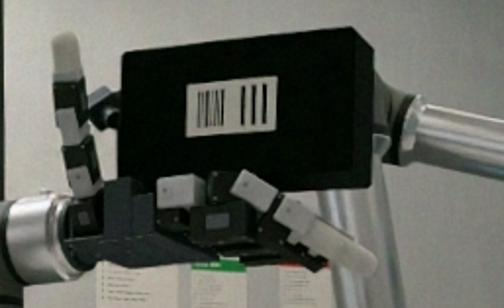

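Emit:
execute_actions(actions=[[[0,0,0,0,0,0,0.754,0,0.576,0.696,0.754,0,0.576,0.696,0.754,0,0.576,0.696,0.714,0.678,0.226,0.168,0.4,-0.6,0,0,0,0,0,0,0.754,-0.62,0.56,0.696,0.72,-0.62,0.56,0.696,0.754,-0.62,0.56,0.696,-0.104,0.54,0.162,0.106,0.6,-0.94]],[[0,0,0,0,0,0,0.754,0,0.576,0.696,0.754,0,0.576,0.696,0.754,0,0.576,0.696,0.714,0.678,0.226,0.168,0.4,-0.6,0,0,0,0,0,0,0.754,-0.62,0.56,0.696,0.72,-0.62,0.56,0.696,0.754,-0.62,0.56,0.696,-0.104,0.54,0.162,0.106,0.6,-0.94]],[[0,0,0,0,0,0,0.754,0,0.576,0.696,0.754,0,0.576,0.696,0.754,0,0.576,0.696,0.714,0.678,0.226,0.168,0.4,-0.6,0,0,0,0,0,0,0.754,-0.62,0.56,0.696,0.72,-0.62,0.56,0.696,0.754,-0.62,0.56,0.696,-0.104,0.54,0.162,0.106,0.6,-0.94]],[[0,0,0,0,0,0,0.754,0,0.576,0.696,0.754,0,0.576,0.696,0.754,0,0.576,0.696,0.714,0.678,0.226,0.168,0.4,-0.6,0,0,0,0,0,0,0.754,0.62,0.56,0.696,0.72,0.62,0.56,0.696,0.754,0.62,0.56,0.696,-0.104,0.54,0.162,0.106,0.6,-0.93]],[[0,0,0,0,0,0,0.754,0,0.576,0.696,0.754,0,0.576,0.696,0.754,0,0.576,0.696,0.714,0.678,0.226,0.168,0.4,-0.6,0,0,0,0,0,0,0.754,0.62,0.56,0.696,0.72,0.62,0.56,0.696,0.754,0.62,0.56,0.696,-0.104,0.54,0.162,0.106,0.6,-0.93]],[[0,0,0,0,0,0,0.754,0,0.576,0.696,0.754,0,0.576,0.696,0.754,0,0.576,0.696,0.714,0.678,0.226,0.168,0.4,-0.6,0,0,0,0,0,0,0.754,0.62,0.56,0.696,0.72,0.62,0.56,0.696,0.754,0.62,0.56,0.696,-0.104,0.54,0.162,0.106,0.6,-0.93]],[[0,0,0,0,0,0,0.754,0,0.576,0.696,0.754,0,0.576,0.696,0.754,0,0.576,0.696,0.714,0.678,0.226,0.168,0.4,-0.6,0,0,0,0,0,0,0.754,0.62,0.56,0.696,0.72,0.62,0.56,0.696,0.754,0.62,0.56,0.696,-0.104,0.54,0.162,0.106,0.6,-0.93]],[[0,0,0,0,0,0,0.754,0,0.576,0.696,0.754,0,0.576,0.696,0.754,0,0.576,0.696,0.714,0.678,0.226,0.168,0.4,-0.6,0,0,0,0,0,0,0.754,0.62,0.56,0.696,0.72,0.62,0.56,0.696,0.754,0.62,0.56,0.696,-0.104,0.54,0.162,0.106,0.6,-0.93]]], cameras=["cam_low","cam_right_wrist"])

Emit:
zoom_image(camera="cam_low", region=[420, 60, 600, 170])

Scene clock: 207.50 s.
left_arm: end_effector_position=(+0.3268, +0.2616, +0.2405) hand_goal=(+0.754, +0.000, +0.576, +0.696, +0.754, +0.000, +0.576, +0.696, +0.754, +0.000, +0.576, +0.696, +0.714, +0.678, +0.226, +0.168) hand_measured=(+0.754, +0.000, +0.576, +0.696, +0.754, +0.000, +0.576, +0.696, +0.754, +0.000, +0.576, +0.696, +0.714, +0.678, +0.224, +0.168) hand_current_ma=(-1, +0, +1, +0, -1, +0, +1, +0, -1, +0, +1, +0, +0, -1, -6, -1) hand_state=(goal, goal, goal, goal, goal, goal, goal, goal, goal, goal, goal, goal, goal, goal, goal, goal) hand_current_limit=0.40 hand_speed=-0.60 end_effector_quat_wxyz=(+0.006, -0.232, +0.972, +0.019) | right_arm: end_effector_position=(+0.4715, +0.3745, +0.4083) hand_goal=(+0.754, +0.620, +0.560, +0.696, +0.720, +0.620, +0.560, +0.696, +0.754, +0.620, +0.560, +0.696, -0.104, +0.540, +0.162, +0.106) hand_measured=(+0.780, +0.616, +0.578, +0.702, +0.742, +0.614, +0.568, +0.696, +0.762, +0.616, +0.566, +0.696, -0.094, +0.542, +0.164, +0.108) hand_current_ma=(+17, +0, +8, +1, +13, -1, +2, +0, +2, +0, +1, +0, +3, +0, +0, +0) hand_state=(blocked, goal, goal, goal, blocked, goal, goal, goal, goal, goal, goal, goal, goal, goal, goal, goal) hand_current_limit=0.60 hand_speed=-0.93 end_effector_quat_wxyz=(+0.335, +0.295, +0.633, +0.633)
Joint positions: left_arm=[3.911 -1.412 -2.034 -1.237 1.598 -1.27] | right_arm=[0.371 -1.189 2.237 -4.216 -1.293 -0.044]
Joint torques (N m): left_arm=[-3.08 25.13 31.39 4.19 1.58 1.19] | right_arm=[1.84 -26.71 -8.34 -3.89 -0.51 0.01]
Wrist force (N): left_arm=[-0.2 0.1 -0.3] | right_arm=[0.1 0.1 -0.6]
Wrist torque (N m): left_arm=[0.04 0.02 -0.01] | right_arm=[0.05 0.00 0.18]
Wrist force, peak (N): left_arm=[-0.7 0.1 -0.2] | right_arm=[0.1 0.4 -0.8]
Hand target: left_arm +0.3268, +0.2616, +0.2405; +0.006, -0.232, +0.972, +0.019 | right_arm +0.4715, +0.3745, +0.4083; +0.335, +0.295, +0.633, +0.633
Off the commanded pose: left_arm 0.000 m, 0 deg | right_arm 0.000 m, 0 deg.
Step readings (end_effector_position of left_arm | right_arm):
0: (+0.3268, +0.2616, +0.2405) | (+0.4715, +0.3745, +0.4083)
1: (+0.3268, +0.2616, +0.2405) | (+0.4715, +0.3745, +0.4083)
2: (+0.3268, +0.2616, +0.2405) | (+0.4715, +0.3745, +0.4083)
4: (+0.3268, +0.2616, +0.2405) | (+0.4715, +0.3745, +0.4083)
8: (+0.3268, +0.2616, +0.2405) | (+0.4715, +0.3745, +0.4083)
15: (+0.3268, +0.2616, +0.2405) | (+0.4715, +0.3745, +0.4083)
16: (+0.3268, +0.2616, +0.2405) | (+0.4715, +0.3745, +0.4083)
17: (+0.3268, +0.2616, +0.2405) | (+0.4715, +0.3745, +0.4083)
19: (+0.3268, +0.2616, +0.2405) | (+0.4715, +0.3745, +0.4083)
23: (+0.3268, +0.2616, +0.2405) | (+0.4715, +0.3745, +0.4083)
30: (+0.3268, +0.2616, +0.2405) | (+0.4715, +0.3745, +0.4083)
31: (+0.3268, +0.2616, +0.2405) | (+0.4715, +0.3745, +0.4083)
32: (+0.3268, +0.2616, +0.2405) | (+0.4715, +0.3745, +0.4083)
34: (+0.3268, +0.2616, +0.2405) | (+0.4715, +0.3745, +0.4083)
38: (+0.3268, +0.2616, +0.2405) | (+0.4715, +0.3745, +0.4083)
45: (+0.3268, +0.2616, +0.2405) | (+0.4715, +0.3745, +0.4083)
46: (+0.3268, +0.2616, +0.2405) | (+0.4715, +0.3745, +0.4083)
47: (+0.3268, +0.2616, +0.2405) | (+0.4715, +0.3745, +0.4083)
49: (+0.3268, +0.2616, +0.2405) | (+0.4715, +0.3745, +0.4083)
53: (+0.3268, +0.2616, +0.2405) | (+0.4715, +0.3745, +0.4083)
60: (+0.3268, +0.2616, +0.2405) | (+0.4715, +0.3745, +0.4083)
61: (+0.3268, +0.2616, +0.2405) | (+0.4715, +0.3745, +0.4083)
62: (+0.3268, +0.2616, +0.2405) | (+0.4715, +0.3745, +0.4083)
64: (+0.3268, +0.2616, +0.2405) | (+0.4715, +0.3745, +0.4083)
68: (+0.3268, +0.2616, +0.2405) | (+0.4715, +0.3745, +0.4083)
75: (+0.3268, +0.2616, +0.2405) | (+0.4715, +0.3745, +0.4083)
76: (+0.3268, +0.2616, +0.2405) | (+0.4715, +0.3745, +0.4083)
77: (+0.3268, +0.2616, +0.2405) | (+0.4715, +0.3745, +0.4083)
79: (+0.3268, +0.2616, +0.2405) | (+0.4715, +0.3745, +0.4083)
83: (+0.3268, +0.2616, +0.2405) | (+0.4715, +0.3745, +0.4083)
90: (+0.3268, +0.2616, +0.2405) | (+0.4715, +0.3745, +0.4083)
91: (+0.3268, +0.2616, +0.2405) | (+0.4715, +0.3745, +0.4083)
92: (+0.3268, +0.2616, +0.2405) | (+0.4715, +0.3745, +0.4083)
94: (+0.3268, +0.2616, +0.2405) | (+0.4715, +0.3745, +0.4083)
98: (+0.3268, +0.2616, +0.2405) | (+0.4715, +0.3745, +0.4083)
105: (+0.3268, +0.2616, +0.2405) | (+0.4715, +0.3745, +0.4083)
106: (+0.3268, +0.2616, +0.2405) | (+0.4715, +0.3745, +0.4083)
107: (+0.3268, +0.2616, +0.2405) | (+0.4715, +0.3745, +0.4083)
109: (+0.3268, +0.2616, +0.2405) | (+0.4715, +0.3745, +0.4083)
113: (+0.3268, +0.2616, +0.2405) | (+0.4715, +0.3745, +0.4083)
120: (+0.3268, +0.2616, +0.2405) | (+0.4715, +0.3745, +0.4083)
camera_calibration:
cam_right_wrist: T_world_to_cam=[[0.431549, -0.65282, 0.622569, -0.175558], [-0.347279, -0.757178, -0.553244, 0.620777], [0.832564, 0.0225464, -0.55347, -0.0520437], [0, 0, 0, 1]] pos_world=[0.334675, 0.356604, 0.423933]
Images, in order (width x height): cam_low 896x504, cam_right_wrist 672x504.

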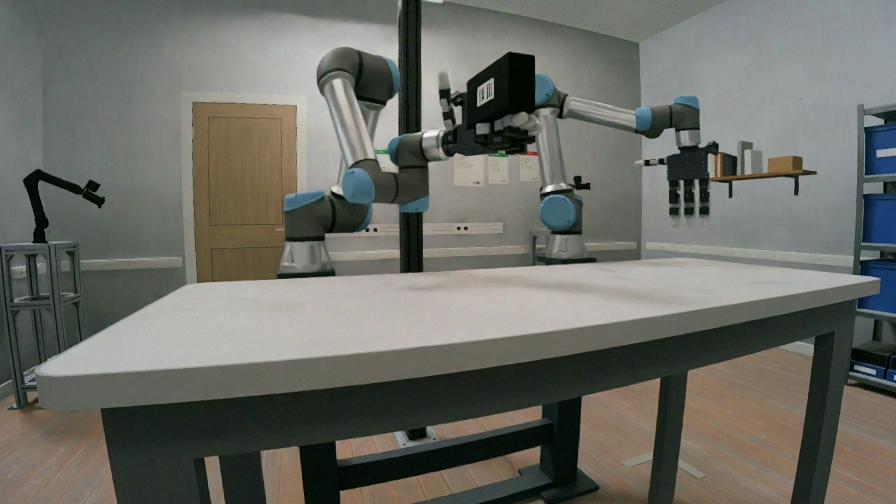

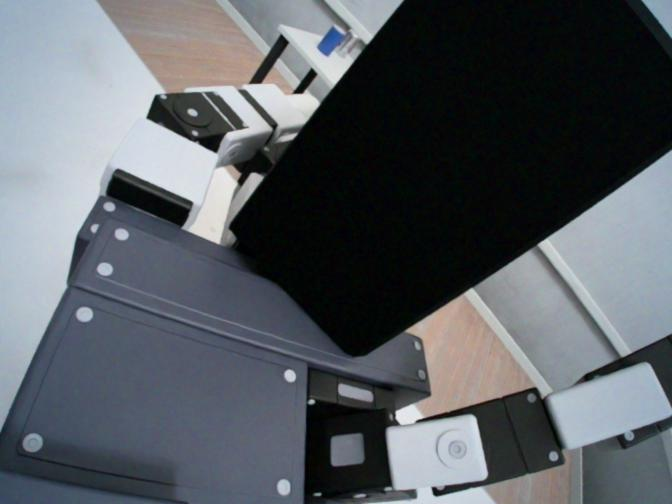

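Scaled by 2.800 from the camera's 896x504 image, which has a finer 1280x720 frame.

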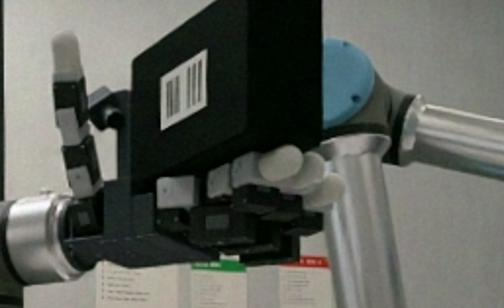

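Emit:
execute_actions(actions=[[[0,0,0,0,0,0,0.754,0,0.576,0.696,0.754,0,0.576,0.696,0.754,0,0.576,0.696,0.714,0.678,0.226,0.168,0.4,-0.6,0,0,0,0,0,0,0.754,0.62,0.56,0.696,0.72,0.62,0.56,0.696,0.9,0.62,1,0.696,-0.104,0.677,-0.11,-0.124,0.6,-0.9]],[[0,0,0,0,0,0,0.754,0,0.576,0.696,0.754,0,0.576,0.696,0.754,0,0.576,0.696,0.714,0.678,0.226,0.168,0.4,-0.6,0,0,0,0,0,0,0.754,0.62,0.56,0.696,0.72,0.62,0.56,0.696,0.9,0.62,1,0.696,-0.104,0.677,-0.11,-0.124,0.6,-0.9]],[[0,0,0,0,0,0,0.754,0,0.576,0.696,0.754,0,0.576,0.696,0.754,0,0.576,0.696,0.714,0.678,0.226,0.168,0.4,-0.6,0,0,0,0,0,0,0.754,0.62,0.56,0.696,0.72,0.62,0.56,0.696,0.9,0.62,1,0.696,-0.104,0.677,-0.11,-0.124,0.6,-0.9]],[[0,0,0,0,0,0,0.754,0,0.576,0.696,0.754,0,0.576,0.696,0.754,0,0.576,0.696,0.714,0.678,0.226,0.168,0.4,-0.6,0,0,0,0,0,0,0.754,0.62,0.56,0.696,0.72,0.62,0.56,0.696,0.9,0,1,0.696,-0.104,0.677,-0.11,-0.124,0.6,-0.9]],[[0,0,0,0,0,0,0.754,0,0.576,0.696,0.754,0,0.576,0.696,0.754,0,0.576,0.696,0.714,0.678,0.226,0.168,0.4,-0.6,0,0,0,0,0,0,0.754,0.62,0.56,0.696,0.72,0.62,0.56,0.696,0.9,0,1,0.696,-0.104,0.677,-0.11,-0.124,0.6,-0.9]],[[0,0,0,0,0,0,0.754,0,0.576,0.696,0.754,0,0.576,0.696,0.754,0,0.576,0.696,0.714,0.678,0.226,0.168,0.4,-0.6,0,0,0,0,0,0,0.754,0.62,0.56,0.696,0.72,0.62,0.56,0.696,0.9,0,1,0.696,-0.104,0.677,-0.11,-0.124,0.6,-0.9]],[[0,0,0,0,0,0,0.754,0,0.576,0.696,0.754,0,0.576,0.696,0.754,0,0.576,0.696,0.714,0.678,0.226,0.168,0.4,-0.6,0,0,0,0,0,0,0.754,0.62,0.56,0.696,0.72,0.62,0.56,0.696,0,0,0.576,0.696,-0.27,0.677,-0.11,-0.124,0.6,-0.9]],[[0,0,0,0,0,0,0.754,0,0.576,0.696,0.754,0,0.576,0.696,0.754,0,0.576,0.696,0.714,0.678,0.226,0.168,0.4,-0.6,0,0,0,0,0,0,0.754,0.62,0.56,0.696,0.72,0.62,0.56,0.696,0,0,0.576,0.696,-0.27,0.677,-0.11,-0.124,0.6,-0.9]],[[0,0,0,0,0,0,0.754,0,0.576,0.696,0.754,0,0.576,0.696,0.754,0,0.576,0.696,0.714,0.678,0.226,0.168,0.4,-0.6,0,0,0,0,0,0,0.754,0.62,0.56,0.696,0.72,0.62,0.56,0.696,0,0,0.576,0.696,-0.27,0.677,-0.11,-0.124,0.6,-0.9]],[[0,0,0,0,0,0,0.754,0,0.576,0.696,0.754,0,0.576,0.696,0.754,0,0.576,0.696,0.714,0.678,0.226,0.168,0.4,-0.6,0,0,0,0,0,0,0.754,0.62,0.56,0.696,0.72,0.62,0.56,0.696,0,0,0.576,0.696,-0.27,0.677,-0.11,-0.124,0.6,-0.9]],[[0,0,0,0,0,0,0.754,0,0.576,0.696,0.754,0,0.576,0.696,0.754,0,0.576,0.696,0.714,0.678,0.226,0.168,0.4,-0.6,0,0,0,0,0,0,0.754,0.62,0.56,0.696,0.72,0.62,0.56,0.696,0,0,0.576,0.696,-0.27,0.677,-0.11,-0.124,0.6,-0.9]]], cameras=["cam_low","cam_right_wrist"])

Emit:
zoom_image(camera="cam_low", region=[420, 60, 600, 170])

Scene clock: 289.87 s.
left_arm: end_effector_position=(+0.3268, +0.2616, +0.2405) hand_goal=(+0.754, +0.000, +0.576, +0.696, +0.754, +0.000, +0.576, +0.696, +0.754, +0.000, +0.576, +0.696, +0.714, +0.678, +0.226, +0.168) hand_measured=(+0.754, +0.000, +0.576, +0.696, +0.754, +0.000, +0.576, +0.696, +0.754, +0.000, +0.576, +0.696, +0.714, +0.678, +0.224, +0.168) hand_current_ma=(-1, +0, +1, +0, -1, +0, +1, +0, -1, +0, +1, +0, +0, -1, -6, -1) hand_state=(goal, goal, goal, goal, goal, goal, goal, goal, goal, goal, goal, goal, goal, goal, goal, goal) hand_current_limit=0.40 hand_speed=-0.60 end_effector_quat_wxyz=(+0.006, -0.232, +0.972, +0.019) | right_arm: end_effector_position=(+0.4715, +0.3745, +0.4083) hand_goal=(+0.754, +0.620, +0.560, +0.696, +0.720, +0.620, +0.560, +0.696, +0.000, +0.000, +0.576, +0.696, -0.270, +0.678, -0.110, -0.124) hand_measured=(+0.780, +0.618, +0.578, +0.702, +0.744, +0.616, +0.568, +0.696, +0.016, +0.002, +0.582, +0.696, -0.262, +0.678, -0.110, -0.122) hand_current_ma=(+18, +0, +8, +1, +15, +0, +2, +0, +7, +0, +1, +0, +2, +0, +0, +0) hand_state=(blocked, goal, goal, goal, blocked, goal, goal, goal, goal, goal, goal, goal, goal, goal, goal, goal) hand_current_limit=0.60 hand_speed=-0.90 end_effector_quat_wxyz=(+0.335, +0.295, +0.633, +0.633)
Joint positions: left_arm=[3.911 -1.412 -2.034 -1.237 1.598 -1.27] | right_arm=[0.371 -1.189 2.237 -4.216 -1.293 -0.044]
Joint torques (N m): left_arm=[-4.99 25.82 33.73 4.2 0.99 1.25] | right_arm=[0.67 -32.13 -10.87 -4.03 0.2 1.82]
Wrist force (N): left_arm=[-0.2 0.1 -0.6] | right_arm=[0.2 0.1 0.0]
Wrist torque (N m): left_arm=[0.08 0.01 -0.01] | right_arm=[-0.02 -0.01 0.15]
Wrist force, peak (N): left_arm=[-0.5 0.1 -0.7] | right_arm=[0.5 0.6 -0.6]
Hand target: left_arm +0.3268, +0.2616, +0.2405; +0.006, -0.232, +0.972, +0.019 | right_arm +0.4715, +0.3745, +0.4083; +0.335, +0.295, +0.633, +0.633
Off the commanded pose: left_arm 0.000 m, 0 deg | right_arm 0.000 m, 0 deg.
Step readings (end_effector_position of left_arm | right_arm):
0: (+0.3268, +0.2616, +0.2405) | (+0.4715, +0.3745, +0.4083)
1: (+0.3268, +0.2616, +0.2405) | (+0.4715, +0.3745, +0.4083)
2: (+0.3268, +0.2616, +0.2405) | (+0.4715, +0.3745, +0.4083)
4: (+0.3268, +0.2616, +0.2405) | (+0.4715, +0.3745, +0.4083)
8: (+0.3268, +0.2616, +0.2405) | (+0.4715, +0.3745, +0.4083)
15: (+0.3268, +0.2616, +0.2405) | (+0.4715, +0.3745, +0.4083)
16: (+0.3268, +0.2616, +0.2405) | (+0.4715, +0.3745, +0.4083)
17: (+0.3268, +0.2616, +0.2405) | (+0.4715, +0.3745, +0.4083)
19: (+0.3268, +0.2616, +0.2405) | (+0.4715, +0.3745, +0.4083)
23: (+0.3268, +0.2616, +0.2405) | (+0.4715, +0.3745, +0.4083)
30: (+0.3268, +0.2616, +0.2405) | (+0.4715, +0.3745, +0.4083)
31: (+0.3268, +0.2616, +0.2405) | (+0.4715, +0.3745, +0.4083)
32: (+0.3268, +0.2616, +0.2405) | (+0.4715, +0.3745, +0.4083)
34: (+0.3268, +0.2616, +0.2405) | (+0.4715, +0.3745, +0.4083)
38: (+0.3268, +0.2616, +0.2405) | (+0.4715, +0.3745, +0.4083)
45: (+0.3268, +0.2616, +0.2405) | (+0.4715, +0.3745, +0.4083)
46: (+0.3268, +0.2616, +0.2405) | (+0.4715, +0.3745, +0.4083)
47: (+0.3268, +0.2616, +0.2405) | (+0.4715, +0.3745, +0.4083)
49: (+0.3268, +0.2616, +0.2405) | (+0.4715, +0.3745, +0.4083)
53: (+0.3268, +0.2616, +0.2405) | (+0.4715, +0.3745, +0.4083)
60: (+0.3268, +0.2616, +0.2405) | (+0.4715, +0.3745, +0.4083)
61: (+0.3268, +0.2616, +0.2405) | (+0.4715, +0.3745, +0.4083)
62: (+0.3268, +0.2616, +0.2405) | (+0.4715, +0.3745, +0.4083)
64: (+0.3268, +0.2616, +0.2405) | (+0.4715, +0.3745, +0.4083)
68: (+0.3268, +0.2616, +0.2405) | (+0.4715, +0.3745, +0.4083)
75: (+0.3268, +0.2616, +0.2405) | (+0.4715, +0.3745, +0.4083)
76: (+0.3268, +0.2616, +0.2405) | (+0.4715, +0.3745, +0.4083)
77: (+0.3268, +0.2616, +0.2405) | (+0.4715, +0.3745, +0.4083)
79: (+0.3268, +0.2616, +0.2405) | (+0.4715, +0.3745, +0.4083)
83: (+0.3268, +0.2616, +0.2405) | (+0.4715, +0.3745, +0.4083)
90: (+0.3268, +0.2616, +0.2405) | (+0.4715, +0.3745, +0.4083)
91: (+0.3268, +0.2616, +0.2405) | (+0.4715, +0.3745, +0.4083)
92: (+0.3268, +0.2616, +0.2405) | (+0.4715, +0.3745, +0.4083)
94: (+0.3268, +0.2616, +0.2405) | (+0.4715, +0.3745, +0.4083)
98: (+0.3268, +0.2616, +0.2405) | (+0.4715, +0.3745, +0.4083)
105: (+0.3268, +0.2616, +0.2405) | (+0.4715, +0.3745, +0.4083)
106: (+0.3268, +0.2616, +0.2405) | (+0.4715, +0.3745, +0.4083)
107: (+0.3268, +0.2616, +0.2405) | (+0.4715, +0.3745, +0.4083)
109: (+0.3268, +0.2616, +0.2405) | (+0.4715, +0.3745, +0.4083)
113: (+0.3268, +0.2616, +0.2405) | (+0.4715, +0.3745, +0.4083)
120: (+0.3268, +0.2616, +0.2405) | (+0.4715, +0.3745, +0.4083)
121: (+0.3268, +0.2616, +0.2405) | (+0.4715, +0.3745, +0.4083)
122: (+0.3268, +0.2616, +0.2405) | (+0.4715, +0.3745, +0.4083)
124: (+0.3268, +0.2616, +0.2405) | (+0.4715, +0.3745, +0.4083)
128: (+0.3268, +0.2616, +0.2405) | (+0.4715, +0.3745, +0.4083)
135: (+0.3268, +0.2616, +0.2405) | (+0.4715, +0.3745, +0.4083)
136: (+0.3268, +0.2616, +0.2405) | (+0.4715, +0.3745, +0.4083)
137: (+0.3268, +0.2616, +0.2405) | (+0.4715, +0.3745, +0.4083)
139: (+0.3268, +0.2616, +0.2405) | (+0.4715, +0.3745, +0.4083)
143: (+0.3268, +0.2616, +0.2405) | (+0.4715, +0.3745, +0.4083)
150: (+0.3268, +0.2616, +0.2405) | (+0.4715, +0.3745, +0.4083)
151: (+0.3268, +0.2616, +0.2405) | (+0.4715, +0.3745, +0.4083)
152: (+0.3268, +0.2616, +0.2405) | (+0.4715, +0.3745, +0.4083)
154: (+0.3268, +0.2616, +0.2405) | (+0.4715, +0.3745, +0.4083)
158: (+0.3268, +0.2616, +0.2405) | (+0.4715, +0.3745, +0.4083)
165: (+0.3268, +0.2616, +0.2405) | (+0.4715, +0.3745, +0.4083)
camera_calibration:
cam_right_wrist: T_world_to_cam=[[0.431549, -0.65282, 0.622569, -0.175558], [-0.347279, -0.757178, -0.553244, 0.620777], [0.832564, 0.0225464, -0.55347, -0.0520437], [0, 0, 0, 1]] pos_world=[0.334675, 0.356604, 0.423933]
Images, in order (width x height): cam_low 896x504, cam_right_wrist 672x504.

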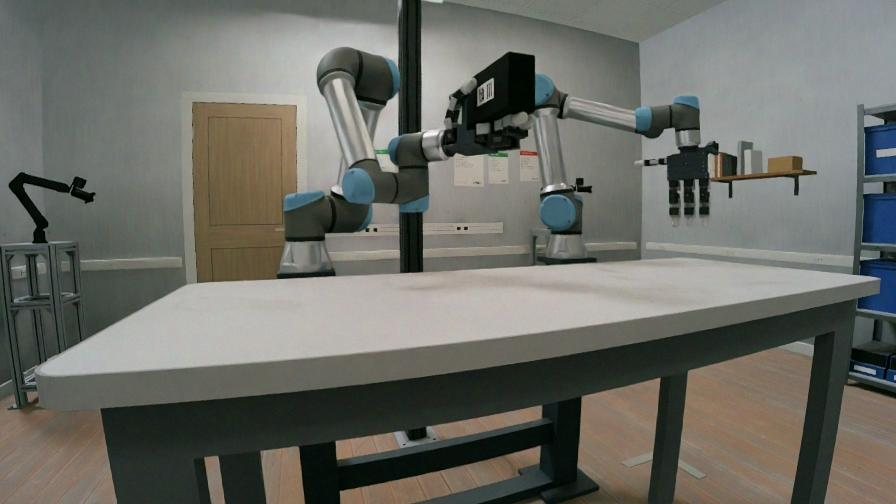

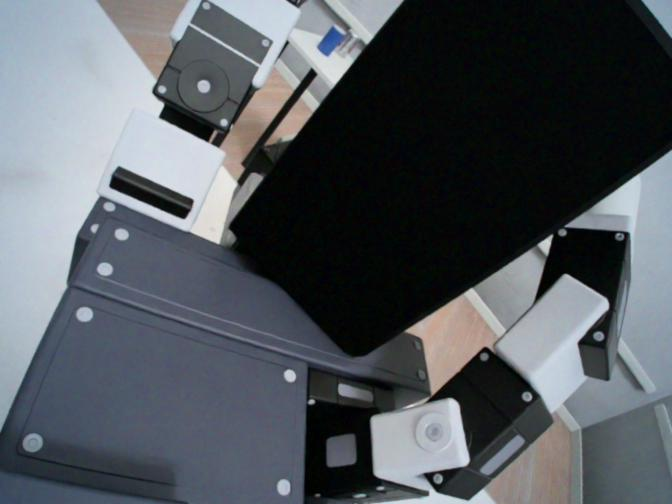

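Scaled by 2.800 from the camera's 896x504 image, which has a finer 1280x720 frame.

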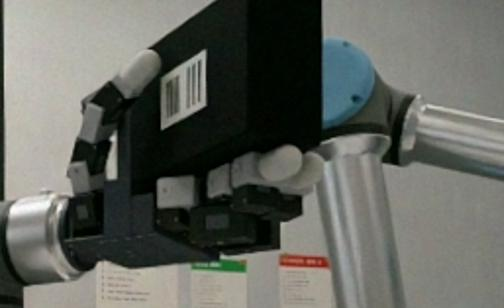

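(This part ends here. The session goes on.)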